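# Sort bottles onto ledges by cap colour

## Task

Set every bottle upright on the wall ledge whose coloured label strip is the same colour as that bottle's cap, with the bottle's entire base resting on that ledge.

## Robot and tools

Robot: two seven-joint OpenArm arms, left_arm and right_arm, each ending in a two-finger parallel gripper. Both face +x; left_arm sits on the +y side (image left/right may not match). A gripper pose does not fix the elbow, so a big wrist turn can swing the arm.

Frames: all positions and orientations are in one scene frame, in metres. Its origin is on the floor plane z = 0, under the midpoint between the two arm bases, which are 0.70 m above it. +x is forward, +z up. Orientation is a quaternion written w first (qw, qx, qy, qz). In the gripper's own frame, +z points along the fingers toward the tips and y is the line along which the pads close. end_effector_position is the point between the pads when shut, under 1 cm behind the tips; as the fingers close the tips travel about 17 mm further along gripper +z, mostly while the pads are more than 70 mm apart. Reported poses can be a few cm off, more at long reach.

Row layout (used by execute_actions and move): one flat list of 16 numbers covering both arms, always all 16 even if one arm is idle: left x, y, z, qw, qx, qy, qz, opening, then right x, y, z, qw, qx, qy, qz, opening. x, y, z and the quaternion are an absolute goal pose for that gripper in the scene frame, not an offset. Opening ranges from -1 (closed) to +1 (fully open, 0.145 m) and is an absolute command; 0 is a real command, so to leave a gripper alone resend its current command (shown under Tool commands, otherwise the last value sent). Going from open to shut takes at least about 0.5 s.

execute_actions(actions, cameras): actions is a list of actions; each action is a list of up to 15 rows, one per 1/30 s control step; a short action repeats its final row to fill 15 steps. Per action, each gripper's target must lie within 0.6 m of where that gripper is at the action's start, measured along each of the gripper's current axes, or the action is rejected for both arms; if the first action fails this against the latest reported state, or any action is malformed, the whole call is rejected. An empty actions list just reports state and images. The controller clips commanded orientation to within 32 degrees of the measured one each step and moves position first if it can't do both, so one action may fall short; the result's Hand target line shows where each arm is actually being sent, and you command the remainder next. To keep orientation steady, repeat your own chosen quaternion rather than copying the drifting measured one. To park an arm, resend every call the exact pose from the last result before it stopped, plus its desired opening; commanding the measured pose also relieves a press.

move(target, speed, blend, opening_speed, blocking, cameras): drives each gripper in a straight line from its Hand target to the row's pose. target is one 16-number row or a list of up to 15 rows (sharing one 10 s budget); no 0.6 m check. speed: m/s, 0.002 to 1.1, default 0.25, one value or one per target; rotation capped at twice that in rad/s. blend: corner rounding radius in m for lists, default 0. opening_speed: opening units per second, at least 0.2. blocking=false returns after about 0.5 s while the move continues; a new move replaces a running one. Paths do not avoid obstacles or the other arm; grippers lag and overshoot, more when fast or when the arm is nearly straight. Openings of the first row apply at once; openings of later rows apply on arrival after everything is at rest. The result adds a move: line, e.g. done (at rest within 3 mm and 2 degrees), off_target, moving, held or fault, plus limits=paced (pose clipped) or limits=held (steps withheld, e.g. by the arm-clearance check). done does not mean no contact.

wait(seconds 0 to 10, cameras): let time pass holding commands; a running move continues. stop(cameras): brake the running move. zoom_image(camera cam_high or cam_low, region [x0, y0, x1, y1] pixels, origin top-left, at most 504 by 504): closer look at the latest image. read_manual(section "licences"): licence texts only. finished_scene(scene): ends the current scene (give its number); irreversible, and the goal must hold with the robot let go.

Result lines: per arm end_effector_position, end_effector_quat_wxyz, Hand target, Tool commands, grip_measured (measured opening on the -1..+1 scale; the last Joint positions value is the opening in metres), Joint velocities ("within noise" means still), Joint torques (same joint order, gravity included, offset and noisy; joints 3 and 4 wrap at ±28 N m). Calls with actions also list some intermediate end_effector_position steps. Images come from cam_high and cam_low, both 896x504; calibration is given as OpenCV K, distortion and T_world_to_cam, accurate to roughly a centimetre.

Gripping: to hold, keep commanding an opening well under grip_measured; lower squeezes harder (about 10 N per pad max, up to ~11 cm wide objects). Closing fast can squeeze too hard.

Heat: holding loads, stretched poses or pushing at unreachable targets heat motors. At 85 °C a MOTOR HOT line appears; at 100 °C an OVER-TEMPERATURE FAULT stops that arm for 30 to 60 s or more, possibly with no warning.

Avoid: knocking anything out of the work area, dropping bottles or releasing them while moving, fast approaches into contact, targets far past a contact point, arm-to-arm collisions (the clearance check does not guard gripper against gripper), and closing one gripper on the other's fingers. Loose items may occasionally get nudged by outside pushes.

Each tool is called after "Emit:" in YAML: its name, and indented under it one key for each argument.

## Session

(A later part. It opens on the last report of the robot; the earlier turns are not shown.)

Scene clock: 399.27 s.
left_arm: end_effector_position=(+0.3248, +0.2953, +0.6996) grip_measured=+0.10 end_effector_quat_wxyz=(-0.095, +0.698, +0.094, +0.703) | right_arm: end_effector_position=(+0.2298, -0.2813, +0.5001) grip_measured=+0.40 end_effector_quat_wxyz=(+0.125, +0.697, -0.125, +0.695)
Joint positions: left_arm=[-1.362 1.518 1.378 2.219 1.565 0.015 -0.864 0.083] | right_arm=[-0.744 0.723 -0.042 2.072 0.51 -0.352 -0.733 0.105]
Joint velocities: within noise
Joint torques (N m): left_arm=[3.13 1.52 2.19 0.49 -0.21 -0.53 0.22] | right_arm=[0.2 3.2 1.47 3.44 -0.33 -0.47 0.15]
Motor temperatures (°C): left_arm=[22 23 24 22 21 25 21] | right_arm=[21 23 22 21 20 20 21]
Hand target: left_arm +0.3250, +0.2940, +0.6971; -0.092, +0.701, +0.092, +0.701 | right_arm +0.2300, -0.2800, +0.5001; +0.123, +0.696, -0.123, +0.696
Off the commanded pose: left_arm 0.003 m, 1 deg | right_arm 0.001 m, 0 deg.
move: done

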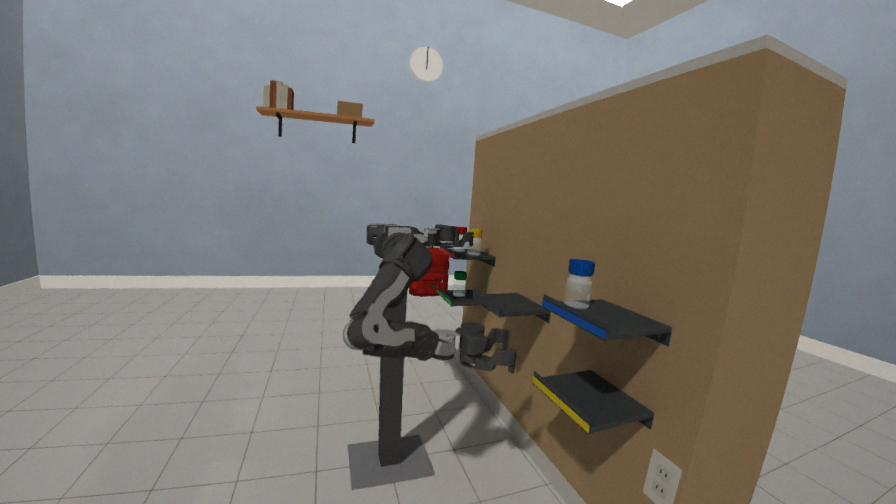

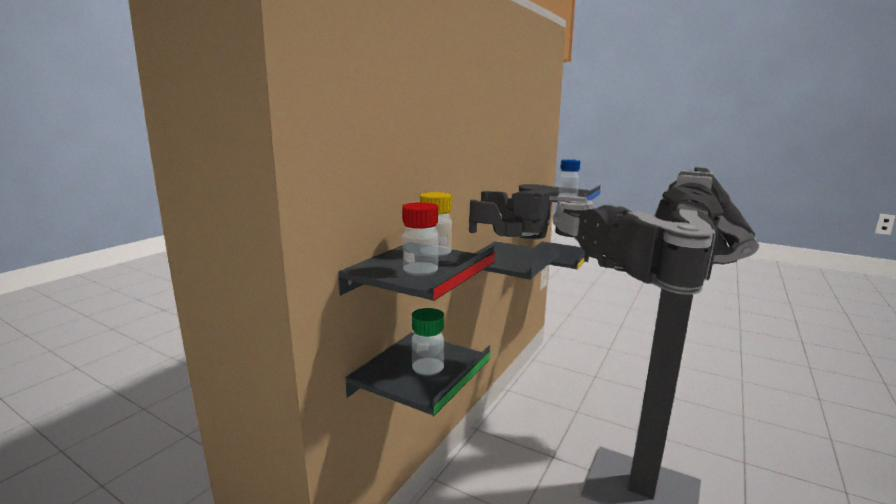

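Emit:
move:
  target: [0.410,0.317,0.694,-0.0923,0.701,0.0923,0.701,0.1,0.23,-0.28,0.50,0.1228,0.6964,-0.1228,0.6964,0.4]
  speed: 0.08

Emit:
zoom_image:
  camera: "cam_low"
  region: [380, 170, 540, 300]

Emit:
zoom_image:
  camera: "cam_high"
  region: [430, 210, 510, 270]

Scene clock: 407.33 s.
left_arm: end_effector_position=(+0.4100, +0.3176, +0.6973) grip_measured=+0.10 end_effector_quat_wxyz=(-0.099, +0.694, +0.089, +0.707) | right_arm: end_effector_position=(+0.2298, -0.2813, +0.5001) grip_measured=+0.40 end_effector_quat_wxyz=(+0.125, +0.697, -0.125, +0.695)
Joint positions: left_arm=[-1.407 1.837 1.365 1.747 1.584 -0.063 -0.705 0.083] | right_arm=[-0.744 0.723 -0.042 2.072 0.51 -0.352 -0.733 0.105]
Joint velocities: within noise
Joint torques (N m): left_arm=[6.18 0.86 2.5 0.2 -0.14 -0.6 0.25] | right_arm=[0.33 3.15 1.44 3.49 -0.32 -0.45 0.14]
Motor temperatures (°C): left_arm=[22 23 24 22 21 25 21] | right_arm=[21 23 22 21 20 20 21]
Hand target: left_arm +0.4099, +0.3170, +0.6939; -0.097, +0.698, +0.088, +0.704 | right_arm +0.2300, -0.2800, +0.5001; +0.123, +0.696, -0.123, +0.696
Off the commanded pose: left_arm 0.003 m, 1 deg | right_arm 0.001 m, 0 deg.
joint sent to its limit (left arm) — joint 1 (shoulder pitch), lower limit; joint 5 (forearm roll), upper limit. The joint targets still meet the commanded pose.
move: done

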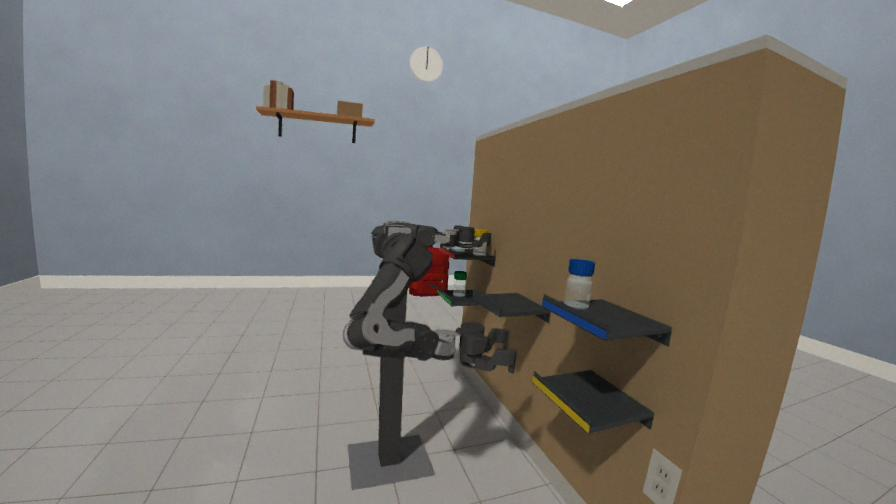

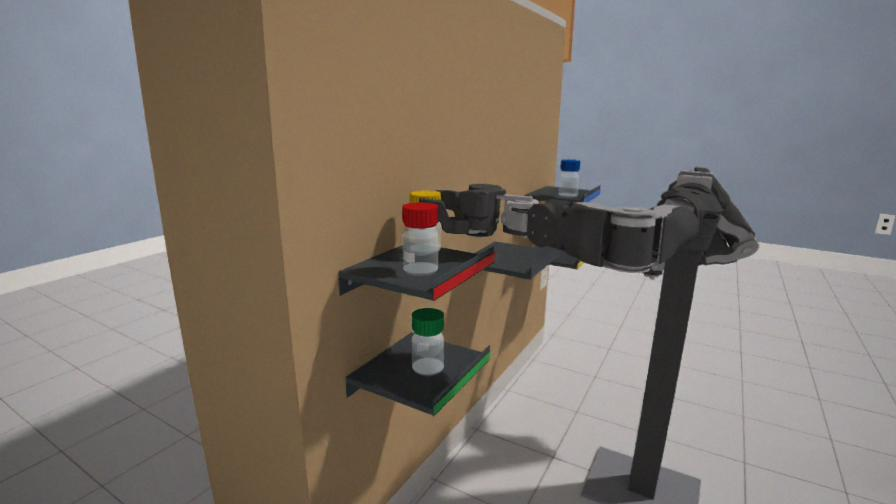

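Scaled by 3.150 from the camera's 896x504 image, which has a finer 1280x720 frame.

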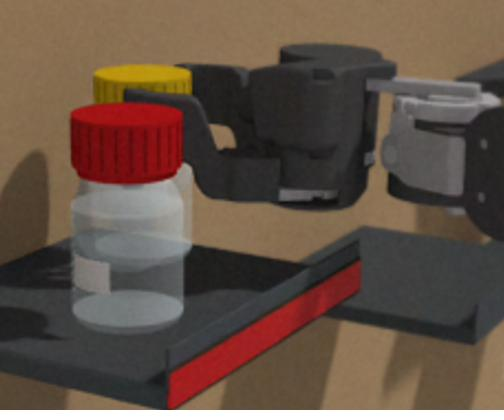

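Scaled by 6.300 from the camera's 896x504 image, which has a finer 1280x720 frame.

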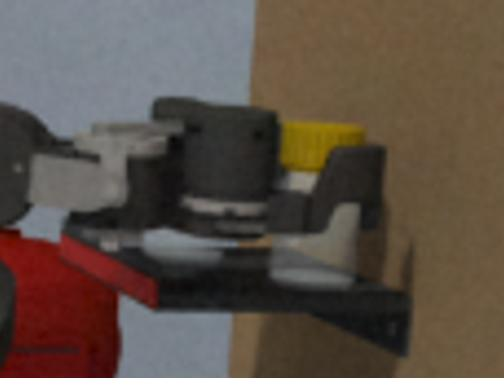

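Emit:
move:
  target: [0.410,0.317,0.694,-0.0923,0.701,0.0923,0.701,-0.6,0.23,-0.28,0.50,0.1228,0.6964,-0.1228,0.6964,0.4]
  opening_speed: 1

Emit:
zoom_image:
  camera: "cam_low"
  region: [380, 170, 540, 300]

Emit:
zoom_image:
  camera: "cam_high"
  region: [430, 210, 510, 270]

Scene clock: 416.07 s.
left_arm: end_effector_position=(+0.4100, +0.3175, +0.6974) grip_measured=-0.27 end_effector_quat_wxyz=(-0.098, +0.694, +0.089, +0.707) | right_arm: end_effector_position=(+0.2298, -0.2813, +0.5001) grip_measured=+0.40 end_effector_quat_wxyz=(+0.125, +0.697, -0.125, +0.695)
Joint positions: left_arm=[-1.407 1.836 1.365 1.747 1.584 -0.064 -0.702 0.056] | right_arm=[-0.744 0.723 -0.042 2.072 0.51 -0.352 -0.733 0.105]
Joint velocities: within noise
Joint torques (N m): left_arm=[6.18 1.07 2.51 0.21 -0.14 -0.56 0.19] | right_arm=[0.28 3.23 1.33 3.4 -0.32 -0.45 0.15]
Motor temperatures (°C): left_arm=[23 22 24 22 21 25 21] | right_arm=[21 23 22 21 20 20 21]
Hand target: left_arm +0.4099, +0.3170, +0.6940; -0.097, +0.698, +0.088, +0.705 | right_arm +0.2300, -0.2800, +0.5001; +0.123, +0.696, -0.123, +0.696
Off the commanded pose: left_arm 0.003 m, 1 deg | right_arm 0.001 m, 0 deg.
joint sent to its limit (left arm) — joint 1 (shoulder pitch), lower limit; joint 5 (forearm roll), upper limit. The joint targets still meet the commanded pose.
move: done

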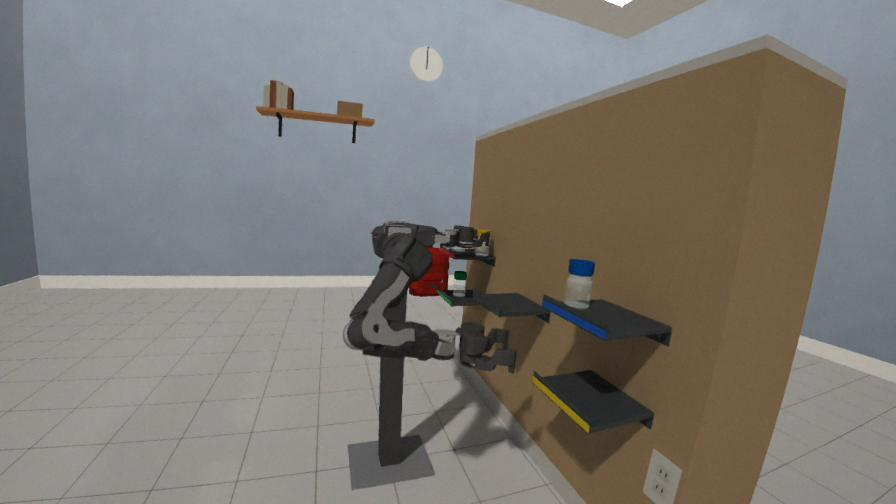

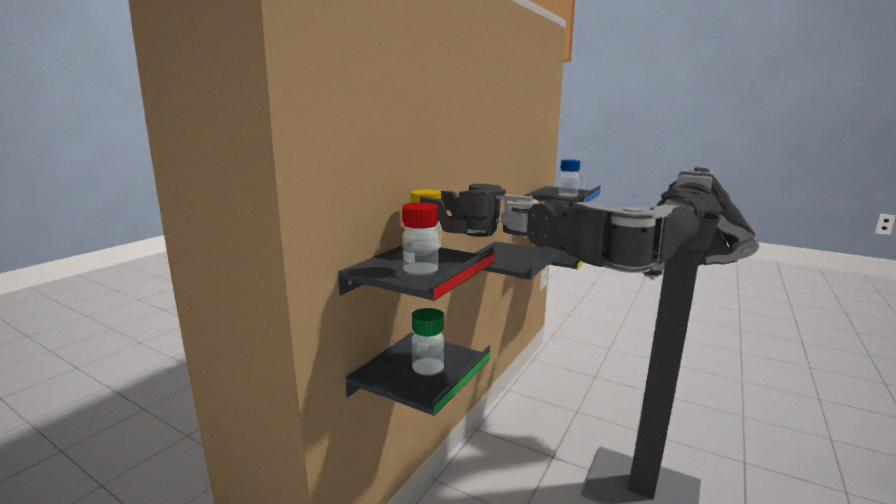

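Scaled by 3.150 from the camera's 896x504 image, which has a finer 1280x720 frame.

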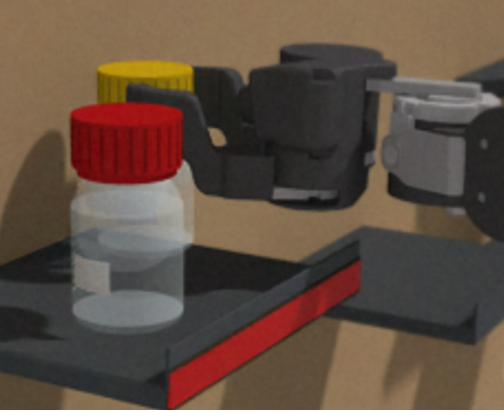

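Scaled by 6.300 from the camera's 896x504 image, which has a finer 1280x720 frame.

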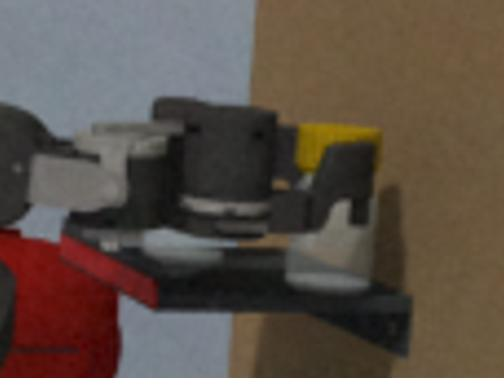

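Emit:
move:
  target:
    - [0.410,0.317,0.697,-0.0923,0.701,0.0923,0.701,-0.8,0.23,-0.28,0.50,0.1228,0.6964,-0.1228,0.6964,0.4]
    - [0.405,0.316,0.715,-0.0923,0.701,0.0923,0.701,-0.8,0.23,-0.28,0.50,0.1228,0.6964,-0.1228,0.6964,0.4]
  speed: 0.05

Emit:
zoom_image:
  camera: "cam_low"
  region: [380, 170, 540, 300]

Emit:
zoom_image:
  camera: "cam_high"
  region: [430, 210, 510, 270]

Scene clock: 428.30 s.
left_arm: end_effector_position=(+0.4054, +0.3152, +0.7146) grip_measured=-0.27 end_effector_quat_wxyz=(-0.101, +0.695, +0.080, +0.707) | right_arm: end_effector_position=(+0.2298, -0.2813, +0.5001) grip_measured=+0.40 end_effector_quat_wxyz=(+0.125, +0.697, -0.125, +0.695)
Joint positions: left_arm=[-1.407 1.816 1.449 1.774 1.584 0.03 -0.702 0.056] | right_arm=[-0.744 0.723 -0.042 2.072 0.51 -0.352 -0.733 0.105]
Joint velocities: within noise
Joint torques (N m): left_arm=[6 0.8 4.22 0.27 -0.14 -0.67 0.01] | right_arm=[0.3 3.2 1.39 3.45 -0.32 -0.42 0.15]
Motor temperatures (°C): left_arm=[23 22 24 21 21 25 21] | right_arm=[21 23 22 21 20 20 21]
Hand target: left_arm +0.4050, +0.3160, +0.7149; -0.100, +0.694, +0.083, +0.708 | right_arm +0.2300, -0.2800, +0.5001; +0.123, +0.696, -0.123, +0.696
Off the commanded pose: left_arm 0.001 m, 2 deg | right_arm 0.001 m, 0 deg.
joint sent to its limit (left arm) — joint 1 (shoulder pitch), lower limit; joint 5 (forearm roll), upper limit. The joint targets still meet the commanded pose.
move: done

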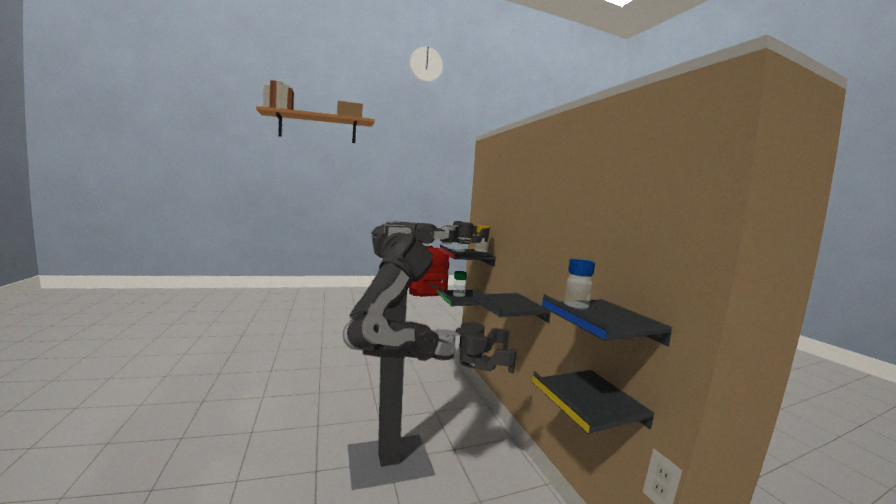

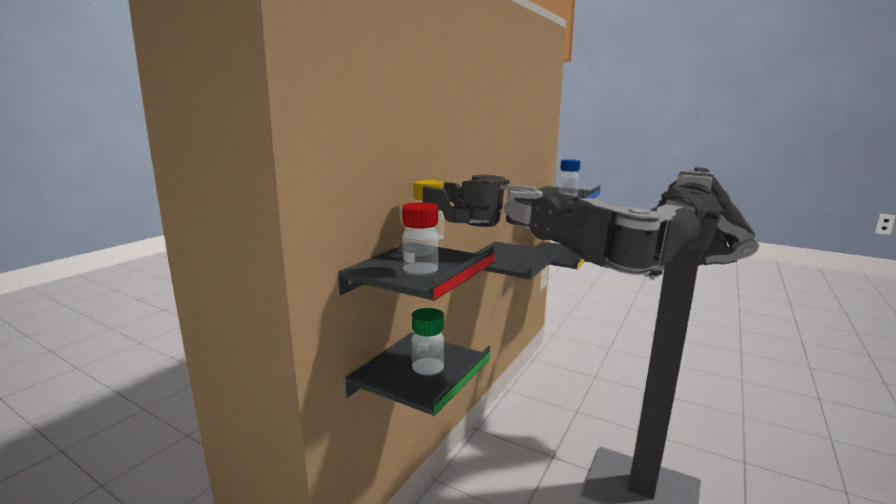

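Scaled by 3.150 from the camera's 896x504 image, which has a finer 1280x720 frame.

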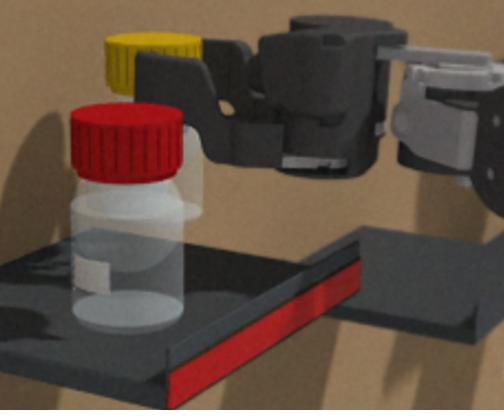

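Scaled by 6.300 from the camera's 896x504 image, which has a finer 1280x720 frame.

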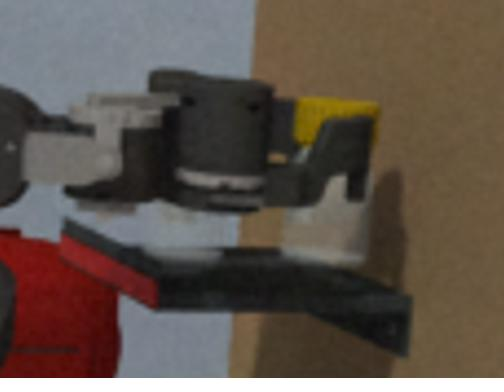

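Emit:
move:
  target:
    - [0.40,0.314,0.737,-0.0923,0.701,0.0923,0.701,-0.8,0.23,-0.28,0.50,0.1228,0.6964,-0.1228,0.6964,0.4]
    - [0.24,0.271,0.737,-0.0923,0.701,0.0923,0.701,-0.8,0.23,-0.28,0.50,0.1228,0.6964,-0.1228,0.6964,0.4]
    - [0.22,0.19,0.715,0,0.7071,0,0.7071,-0.8,0.23,-0.28,0.50,0.1228,0.6964,-0.1228,0.6964,0.4]
    - [0.265,0.075,0.655,0.0923,0.701,-0.0923,0.701,-0.8,0.23,-0.28,0.50,0.1228,0.6964,-0.1228,0.6964,0.4]
    - [0.37,0.03,0.642,0.1228,0.6964,-0.1228,0.6964,-0.8,0.23,-0.28,0.50,0.1228,0.6964,-0.1228,0.6964,0.4]
  blend: [0,0.02,0.03,0.02,0]
  speed: [0.06,0.14,0.15,0.15,0.12]

Emit:
zoom_image:
  camera: "cam_low"
  region: [440, 170, 600, 290]

Emit:
zoom_image:
  camera: "cam_high"
  region: [430, 220, 570, 330]

Scene clock: 450.43 s.
left_arm: end_effector_position=(+0.3353, +0.0708, +0.6491) grip_measured=-0.27 end_effector_quat_wxyz=(+0.247, +0.702, -0.269, +0.611) | right_arm: end_effector_position=(+0.2298, -0.2813, +0.5001) grip_measured=+0.40 end_effector_quat_wxyz=(+0.125, +0.697, -0.125, +0.695)
Joint positions: left_arm=[-1.407 2.01 1.24 2.083 1.584 -0.067 -0.189 0.056] | right_arm=[-0.744 0.723 -0.042 2.072 0.51 -0.352 -0.733 0.105]
Joint velocities: within noise
Joint torques (N m): left_arm=[5.95 0.91 4.05 0.43 0.1 -0.82 0.24] | right_arm=[0.12 3.07 1.52 3.43 -0.32 -0.46 0.13]
Motor temperatures (°C): left_arm=[23 22 26 21 21 25 21] | right_arm=[21 23 22 21 20 20 21]
Hand target: left_arm +0.3349, +0.0698, +0.6508; +0.251, +0.699, -0.269, +0.613 | right_arm +0.2300, -0.2800, +0.5001; +0.123, +0.696, -0.123, +0.696
Off the commanded pose: left_arm 0.054 m, 24 deg | right_arm 0.001 m, 0 deg.
joint sent to its limit (left arm) — joint 1 (shoulder pitch), lower limit; joint 2 (shoulder roll), upper limit; joint 5 (forearm roll), upper limit. The joint targets are off in position and orientation.
move: off_target (left_arm); limits=paced

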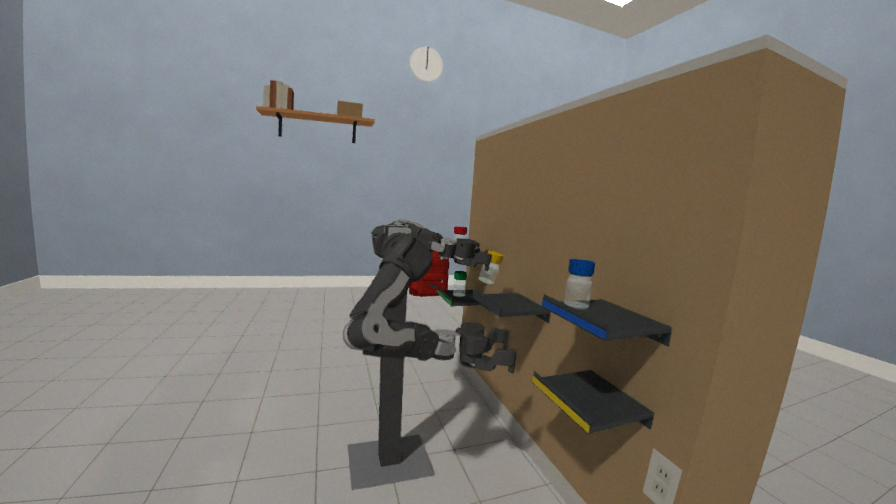

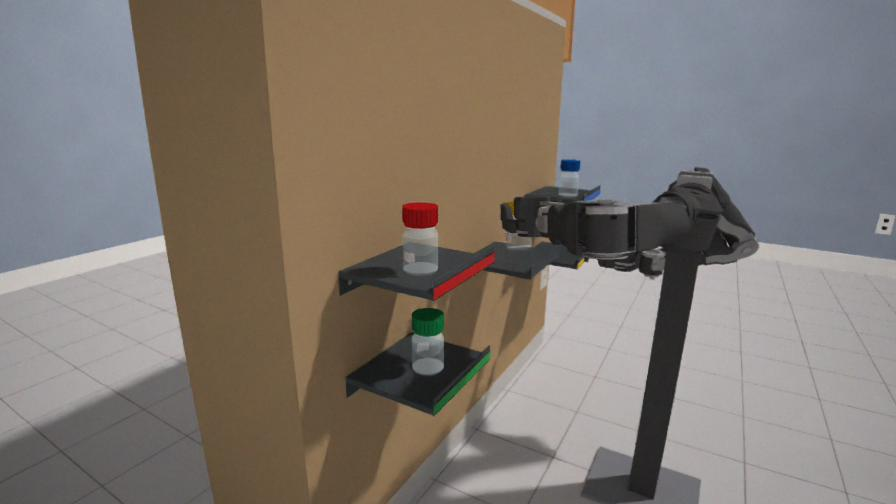

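Scaled by 3.150 from the camera's 896x504 image, which has a finer 1280x720 frame.

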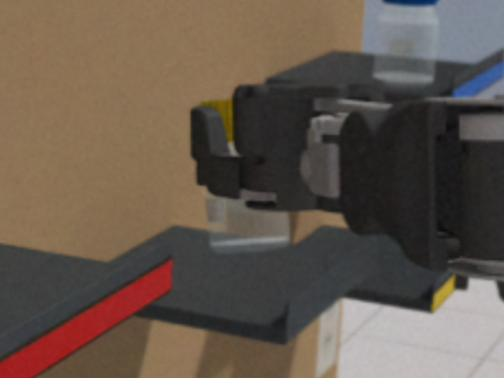

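Scaled by 3.600 from the camera's 896x504 image, which has a finer 1280x720 frame.

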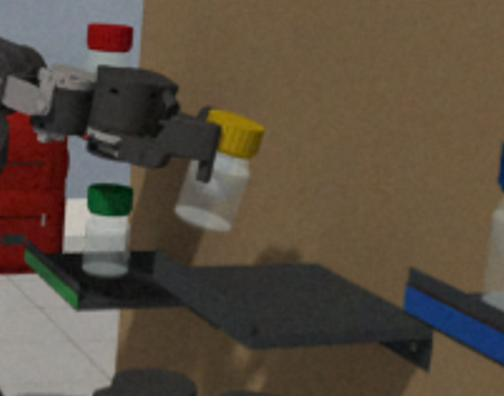

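Emit:
move:
  target:
    - [0.25,0.12,0.68,0.0923,0.701,-0.0923,0.701,-0.8,0.23,-0.28,0.50,0.1228,0.6964,-0.1228,0.6964,0.4]
    - [0.22,0.20,0.62,-0.0616,0.7044,0.0616,0.7044,-0.8,0.23,-0.28,0.50,0.1228,0.6964,-0.1228,0.6964,0.4]
    - [0.22,0.22,0.50,-0.0923,0.701,0.0923,0.701,-0.8,0.23,-0.28,0.50,0.1228,0.6964,-0.1228,0.6964,0.4]
  blend: [0.03,0.03,0]
  speed: [0.12,0.15,0.12]

Emit:
zoom_image:
  camera: "cam_low"
  region: [440, 200, 640, 400]

Scene clock: 466.27 s.
left_arm: end_effector_position=(+0.2193, +0.2213, +0.4983) grip_measured=-0.27 end_effector_quat_wxyz=(-0.095, +0.704, +0.095, +0.697) | right_arm: end_effector_position=(+0.2298, -0.2813, +0.5001) grip_measured=+0.40 end_effector_quat_wxyz=(+0.125, +0.697, -0.125, +0.695)
Joint positions: left_arm=[-0.66 0.76 -0.357 2.15 0.325 -0.324 -0.939 0.056] | right_arm=[-0.744 0.723 -0.042 2.072 0.51 -0.352 -0.733 0.105]
Joint velocities: within noise
Joint torques (N m): left_arm=[0.94 2.68 0.46 4.89 -0.51 -0.68 0.21] | right_arm=[0.2 3.07 1.43 3.56 -0.32 -0.46 0.14]
Motor temperatures (°C): left_arm=[23 22 26 21 21 26 21] | right_arm=[21 23 22 21 20 20 21]
Hand target: left_arm +0.2200, +0.2200, +0.5001; -0.092, +0.701, +0.092, +0.701 | right_arm +0.2300, -0.2800, +0.5001; +0.123, +0.696, -0.123, +0.696
Off the commanded pose: left_arm 0.002 m, 1 deg | right_arm 0.001 m, 0 deg.
move: done

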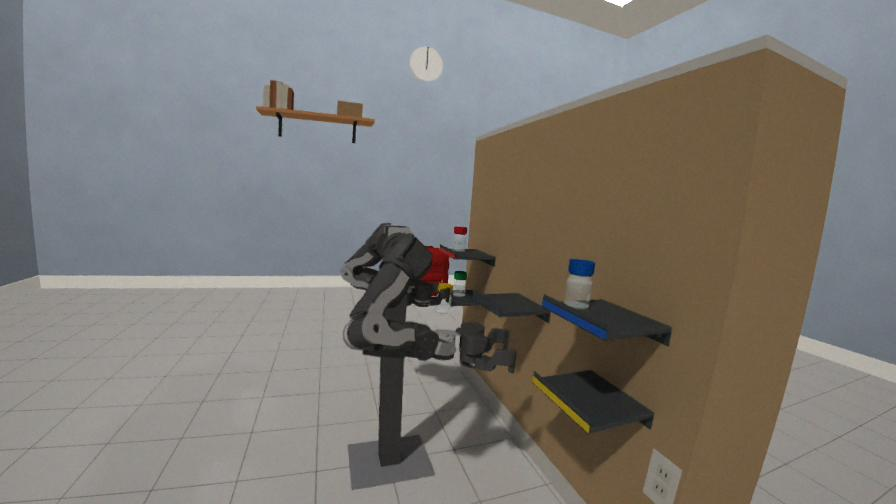

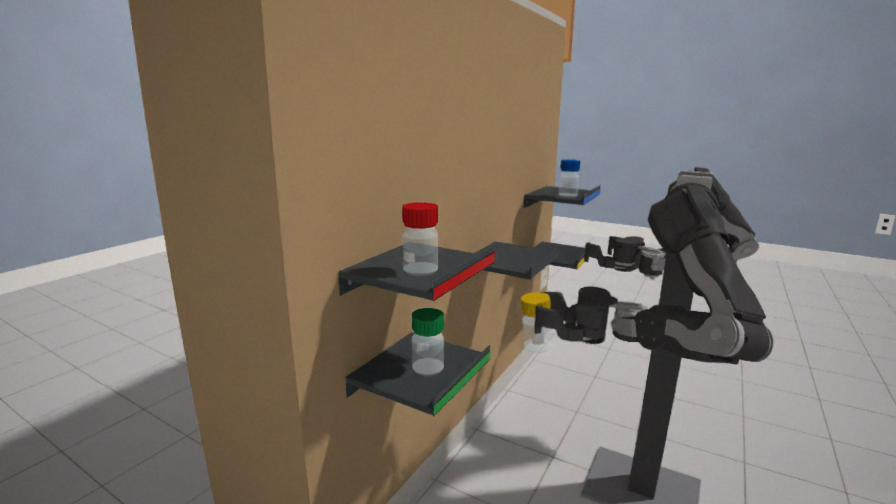

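Scaled by 2.520 from the camera's 896x504 image, which has a finer 1280x720 frame.

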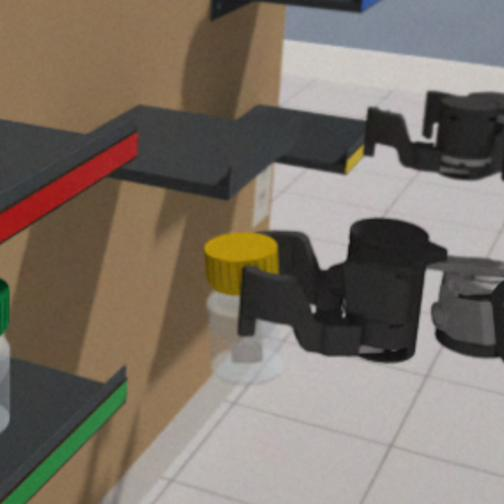

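Emit:
move:
  target:
    - [0.215,0.17,0.62,0,0.7071,0,0.7071,-0.8,0.23,-0.28,0.50,0.1228,0.6964,-0.1228,0.6964,0.4]
    - [0.235,0.12,0.648,0.0616,0.7044,-0.0616,0.7044,-0.8,0.23,-0.28,0.50,0.1228,0.6964,-0.1228,0.6964,0.4]
    - [0.30,0.07,0.645,0.1228,0.6964,-0.1228,0.6964,-0.8,0.23,-0.28,0.50,0.1228,0.6964,-0.1228,0.6964,0.4]
    - [0.37,0.03,0.642,0.1228,0.6964,-0.1228,0.6964,-0.8,0.23,-0.28,0.50,0.1228,0.6964,-0.1228,0.6964,0.4]
  blend: [0.02,0.02,0.02,0]
  speed: 0.13

Emit:
zoom_image:
  camera: "cam_low"
  region: [440, 170, 600, 290]

Emit:
zoom_image:
  camera: "cam_high"
  region: [430, 220, 570, 330]

Scene clock: 480.77 s.
left_arm: end_effector_position=(+0.3703, +0.0308, +0.6406) grip_measured=-0.27 end_effector_quat_wxyz=(+0.121, +0.700, -0.123, +0.693) | right_arm: end_effector_position=(+0.2298, -0.2813, +0.5001) grip_measured=+0.40 end_effector_quat_wxyz=(+0.125, +0.697, -0.125, +0.695)
Joint positions: left_arm=[0.635 0.436 -0.755 2.012 0.855 0.522 -0.677 0.056] | right_arm=[-0.744 0.723 -0.042 2.072 0.51 -0.352 -0.733 0.105]
Joint velocities: within noise
Joint torques (N m): left_arm=[7.42 0.09 1.63 3.51 -0.32 -0.84 0.19] | right_arm=[0.22 3.18 1.4 3.38 -0.33 -0.44 0.13]
Motor temperatures (°C): left_arm=[23 22 25 22 22 25 21] | right_arm=[21 23 22 21 20 20 21]
Hand target: left_arm +0.3700, +0.0300, +0.6420; +0.123, +0.696, -0.123, +0.696 | right_arm +0.2300, -0.2800, +0.5001; +0.123, +0.696, -0.123, +0.696
Off the commanded pose: left_arm 0.002 m, 1 deg | right_arm 0.001 m, 0 deg.
move: done

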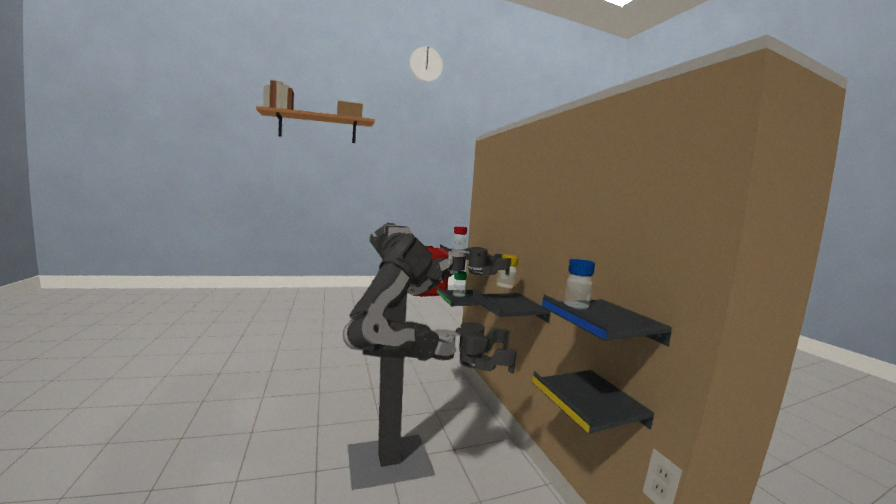

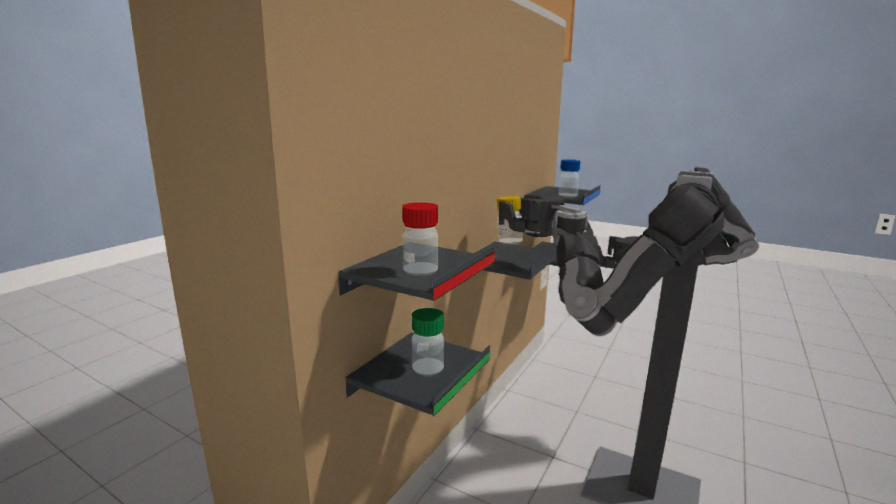

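Scaled by 3.150 from the camera's 896x504 image, which has a finer 1280x720 frame.

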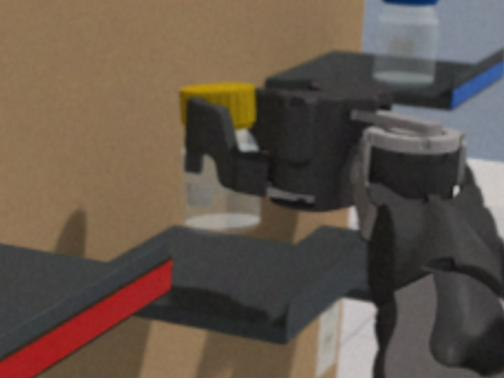

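Scaled by 3.600 from the camera's 896x504 image, which has a finer 1280x720 frame.

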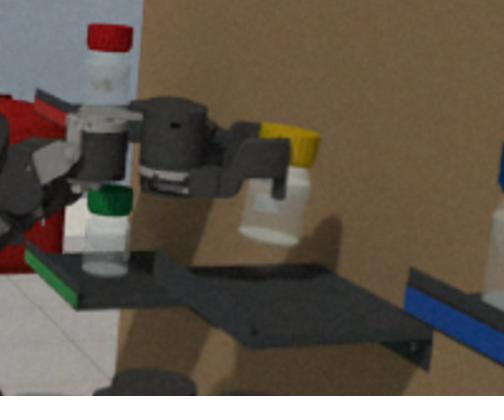

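Emit:
move:
  target:
    - [0.37,0.028,0.618,0.1311,0.6461,-0.1139,0.7433,-0.8,0.23,-0.28,0.50,0.1228,0.6964,-0.1228,0.6964,0.4]
    - [0.37,0.028,0.592,0.1311,0.6461,-0.1139,0.7433,-0.8,0.23,-0.28,0.50,0.1228,0.6964,-0.1228,0.6964,0.4]
  speed: [0.1,0.03]

Emit:
zoom_image:
  camera: "cam_low"
  region: [440, 170, 600, 290]

Emit:
zoom_image:
  camera: "cam_high"
  region: [430, 220, 570, 330]

Scene clock: 497.93 s.
left_arm: end_effector_position=(+0.3703, +0.0287, +0.5971) grip_measured=-0.27 end_effector_quat_wxyz=(+0.131, +0.642, -0.111, +0.748) | right_arm: end_effector_position=(+0.2298, -0.2813, +0.5001) grip_measured=+0.40 end_effector_quat_wxyz=(+0.125, +0.697, -0.125, +0.695)
Joint positions: left_arm=[0.502 0.473 -0.883 1.86 0.612 0.092 -0.584 0.056] | right_arm=[-0.744 0.723 -0.042 2.072 0.51 -0.352 -0.733 0.105]
Joint velocities: within noise
Joint torques (N m): left_arm=[5.68 0.57 1.09 3.04 -0.11 -0.57 0.21] | right_arm=[0.28 3.18 1.43 3.47 -0.33 -0.45 0.13]
Motor temperatures (°C): left_arm=[24 22 25 22 22 26 21] | right_arm=[21 23 22 21 20 20 21]
Hand target: left_arm +0.3699, +0.0280, +0.5920; +0.131, +0.646, -0.114, +0.743 | right_arm +0.2300, -0.2800, +0.5001; +0.123, +0.696, -0.123, +0.696
Off the commanded pose: left_arm 0.005 m, 1 deg | right_arm 0.001 m, 0 deg.
move: off_target (left_arm)

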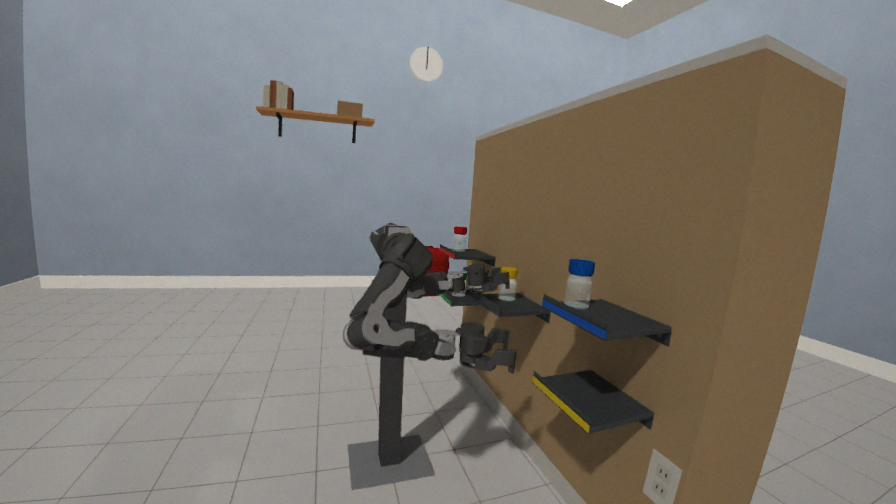

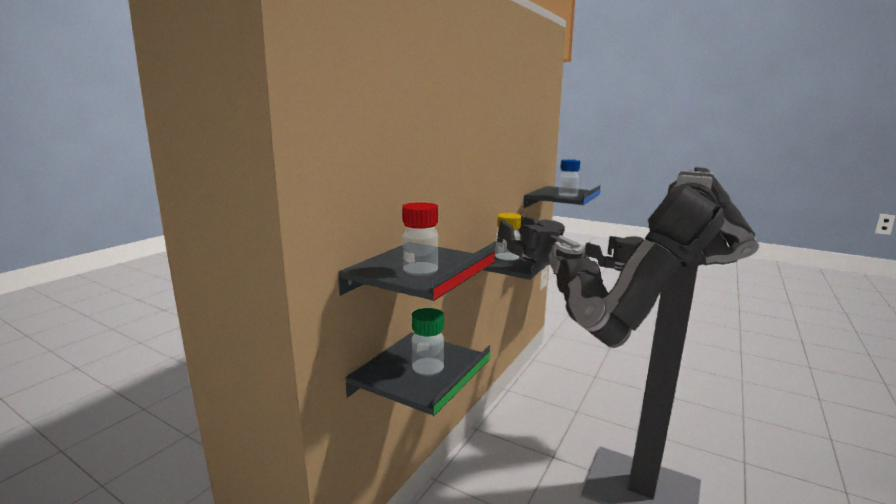

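Scaled by 3.150 from the camera's 896x504 image, which has a finer 1280x720 frame.

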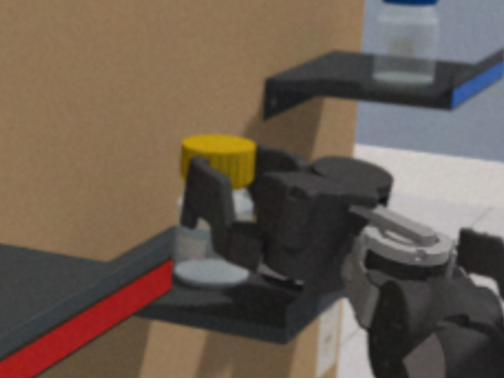

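Scaled by 3.600 from the camera's 896x504 image, which has a finer 1280x720 frame.

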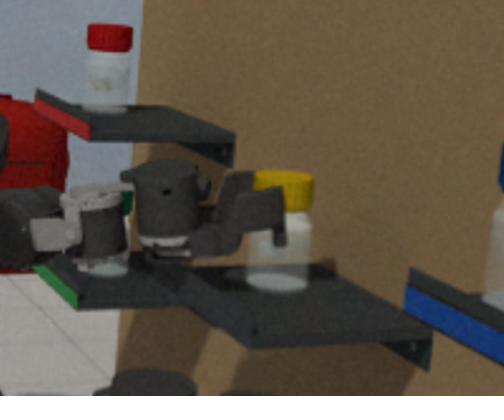

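Emit:
move:
  target:
    - [0.37,0.028,0.589,0.1311,0.6461,-0.1139,0.7433,-0.8,0.23,-0.28,0.50,0.1228,0.6964,-0.1228,0.6964,0.4]
    - [0.37,0.028,0.594,0.1311,0.6461,-0.1139,0.7433,0.1,0.23,-0.28,0.50,0.1228,0.6964,-0.1228,0.6964,0.4]
    - [0.34,0.039,0.592,0.1311,0.6461,-0.1139,0.7433,0.1,0.23,-0.28,0.50,0.1228,0.6964,-0.1228,0.6964,0.4]
    - [0.27,0.075,0.60,0.1228,0.6964,-0.1228,0.6964,0.1,0.23,-0.28,0.50,0.1228,0.6964,-0.1228,0.6964,0.4]
    - [0.215,0.17,0.60,0,0.7071,0,0.7071,0.1,0.23,-0.22,0.55,0.0616,0.7044,-0.0616,0.7044,0.4]
    - [0.22,0.25,0.52,-0.0923,0.701,0.0923,0.701,0.1,0.23,-0.15,0.60,0,0.7071,0,0.7071,0.4]
  speed: [0.03,0.05,0.05,0.15,0.25,0.25]
  opening_speed: 1

Emit:
zoom_image:
  camera: "cam_low"
  region: [440, 170, 600, 290]

Emit:
zoom_image:
  camera: "cam_high"
  region: [430, 220, 570, 330]

Scene clock: 519.83 s.
left_arm: end_effector_position=(+0.2201, +0.2507, +0.5210) grip_measured=+0.10 end_effector_quat_wxyz=(-0.095, +0.700, +0.092, +0.702) | right_arm: end_effector_position=(+0.2302, -0.1499, +0.6010) grip_measured=+0.40 end_effector_quat_wxyz=(-0.001, +0.625, -0.002, +0.781)
Joint positions: left_arm=[-0.638 1.18 -0.453 2.217 0.486 -0.526 -1.191 0.083] | right_arm=[-0.56 0.689 -0.369 2.443 0.172 -0.109 -0.736 0.105]
Joint velocities: within noise
Joint torques (N m): left_arm=[1.41 3.34 0.64 3.67 -0.29 -0.37 0.23] | right_arm=[0.3 1.7 0.55 3.7 -0.37 -0.16 -0.06]
Motor temperatures (°C): left_arm=[24 22 24 22 22 25 21] | right_arm=[21 23 22 21 20 20 21]
Hand target: left_arm +0.2200, +0.2501, +0.5201; -0.092, +0.701, +0.092, +0.701 | right_arm +0.2303, -0.1500, +0.5994; +0.001, +0.627, -0.002, +0.779
Off the commanded pose: left_arm 0.001 m, 0 deg | right_arm 0.001 m, 13 deg.
joint read past its limit (right arm) — joint 4 (elbow), upper limit, where the elbow is as bent as it goes.
joint sent to its limit (right arm) — joint 4 (elbow), upper limit, where the elbow is as bent as it goes. The joint targets are off in orientation, not in position.
move: off_target (right_arm)

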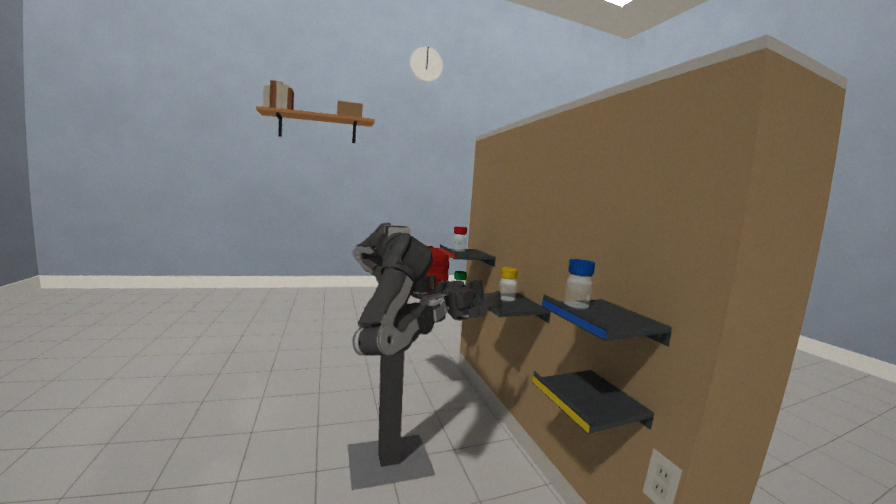

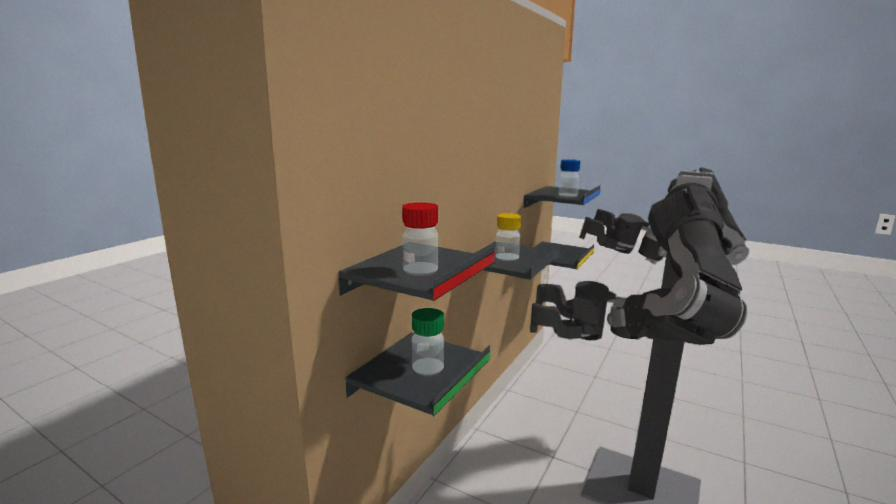

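Scaled by 3.150 from the camera's 896x504 image, which has a finer 1280x720 frame.

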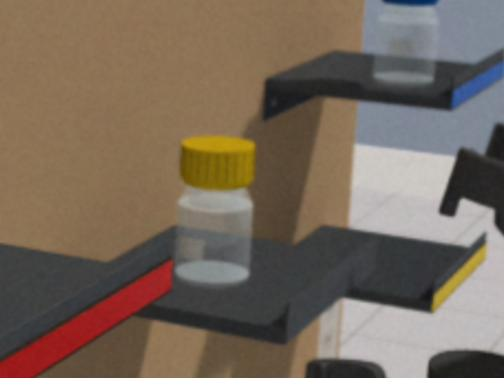

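Scaled by 3.600 from the camera's 896x504 image, which has a finer 1280x720 frame.

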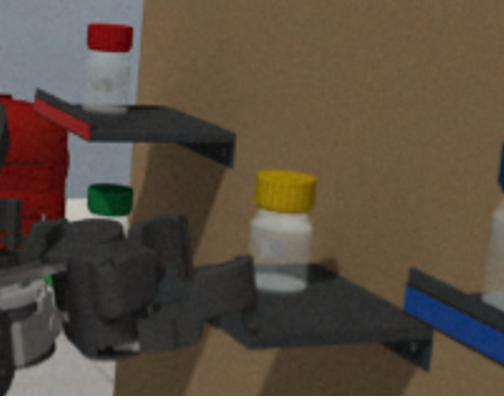

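Emit:
move:
  target:
    - [0.22,0.25,0.52,-0.0923,0.701,0.0923,0.701,0.1,0.26,-0.07,0.612,-0.1228,0.6964,0.1228,0.6964,0.4]
    - [0.22,0.25,0.52,-0.0923,0.701,0.0923,0.701,0.1,0.305,-0.030,0.60,-0.1228,0.6964,0.1228,0.6964,0.4]
    - [0.22,0.25,0.52,-0.0923,0.701,0.0923,0.701,0.1,0.402,0.006,0.599,-0.1228,0.6964,0.1228,0.6964,0.4]
    - [0.22,0.25,0.52,-0.0923,0.701,0.0923,0.701,0.1,0.402,0.006,0.599,-0.1228,0.6964,0.1228,0.6964,-0.6]
  speed: [0.2,0.12,0.1,0.1]
  opening_speed: 1.5

Emit:
zoom_image:
  camera: "cam_low"
  region: [440, 170, 600, 290]

Emit:
zoom_image:
  camera: "cam_high"
  region: [430, 220, 570, 330]

Scene clock: 542.07 s.
left_arm: end_effector_position=(+0.2201, +0.2507, +0.5210) grip_measured=+0.10 end_effector_quat_wxyz=(-0.095, +0.700, +0.092, +0.702) | right_arm: end_effector_position=(+0.4024, +0.0055, +0.6001) grip_measured=-0.31 end_effector_quat_wxyz=(-0.123, +0.696, +0.122, +0.697)
Joint positions: left_arm=[-0.638 1.18 -0.453 2.217 0.486 -0.526 -1.191 0.083] | right_arm=[0.546 0.178 -0.708 1.709 0.52 0.42 -0.458 0.052]
Joint velocities: within noise
Joint torques (N m): left_arm=[1.44 3.36 0.62 3.69 -0.29 -0.37 0.24] | right_arm=[5.21 -1.15 1.4 3.49 -0.2 -0.44 0]
Motor temperatures (°C): left_arm=[22 22 24 22 22 25 21] | right_arm=[21 23 22 21 20 20 21]
Hand target: left_arm +0.2200, +0.2501, +0.5201; -0.092, +0.701, +0.092, +0.701 | right_arm +0.4020, +0.0059, +0.5990; -0.123, +0.696, +0.123, +0.696
Off the commanded pose: left_arm 0.001 m, 0 deg | right_arm 0.001 m, 0 deg.
move: done

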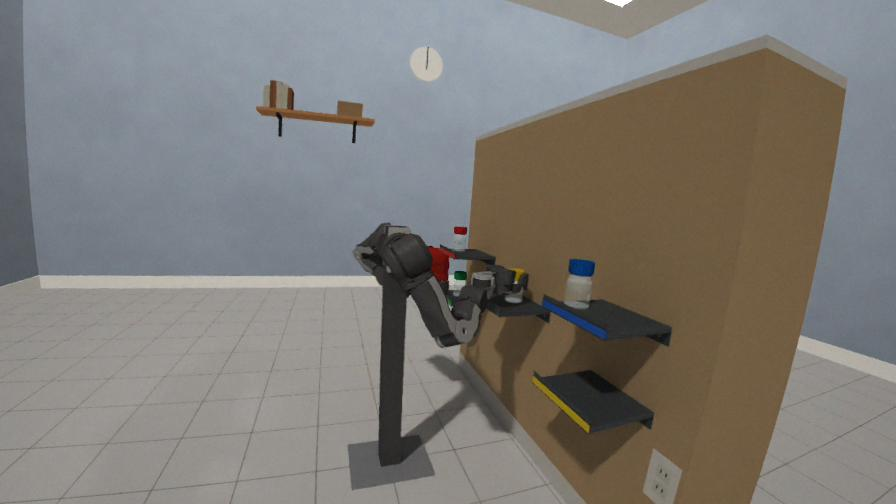

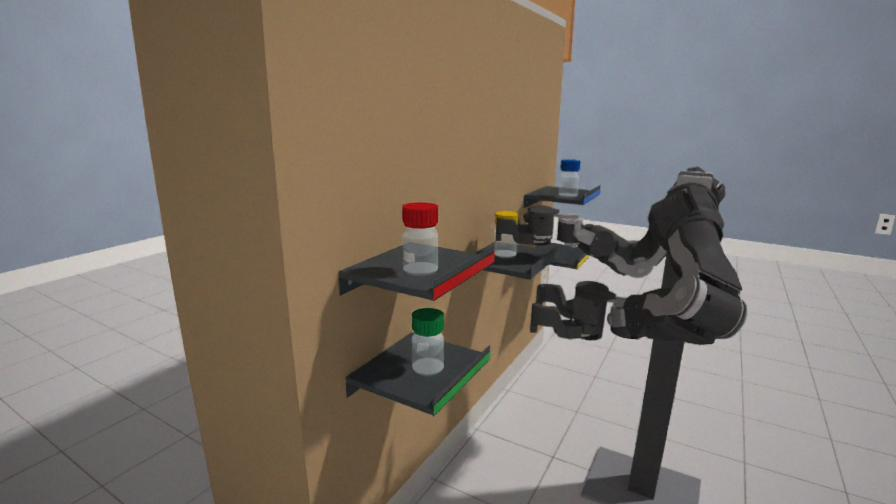

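Scaled by 3.150 from the camera's 896x504 image, which has a finer 1280x720 frame.

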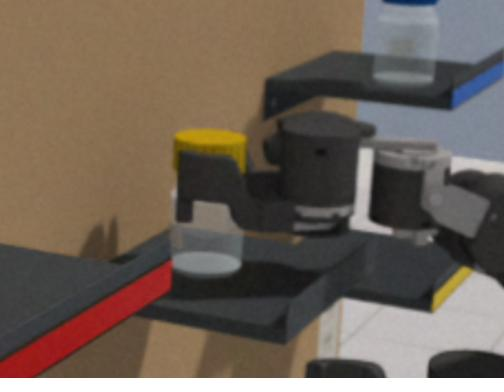

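Scaled by 3.600 from the camera's 896x504 image, which has a finer 1280x720 frame.

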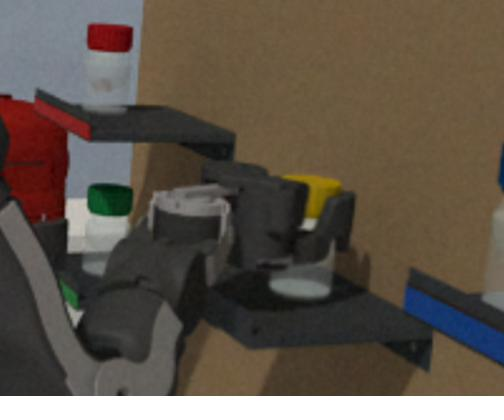

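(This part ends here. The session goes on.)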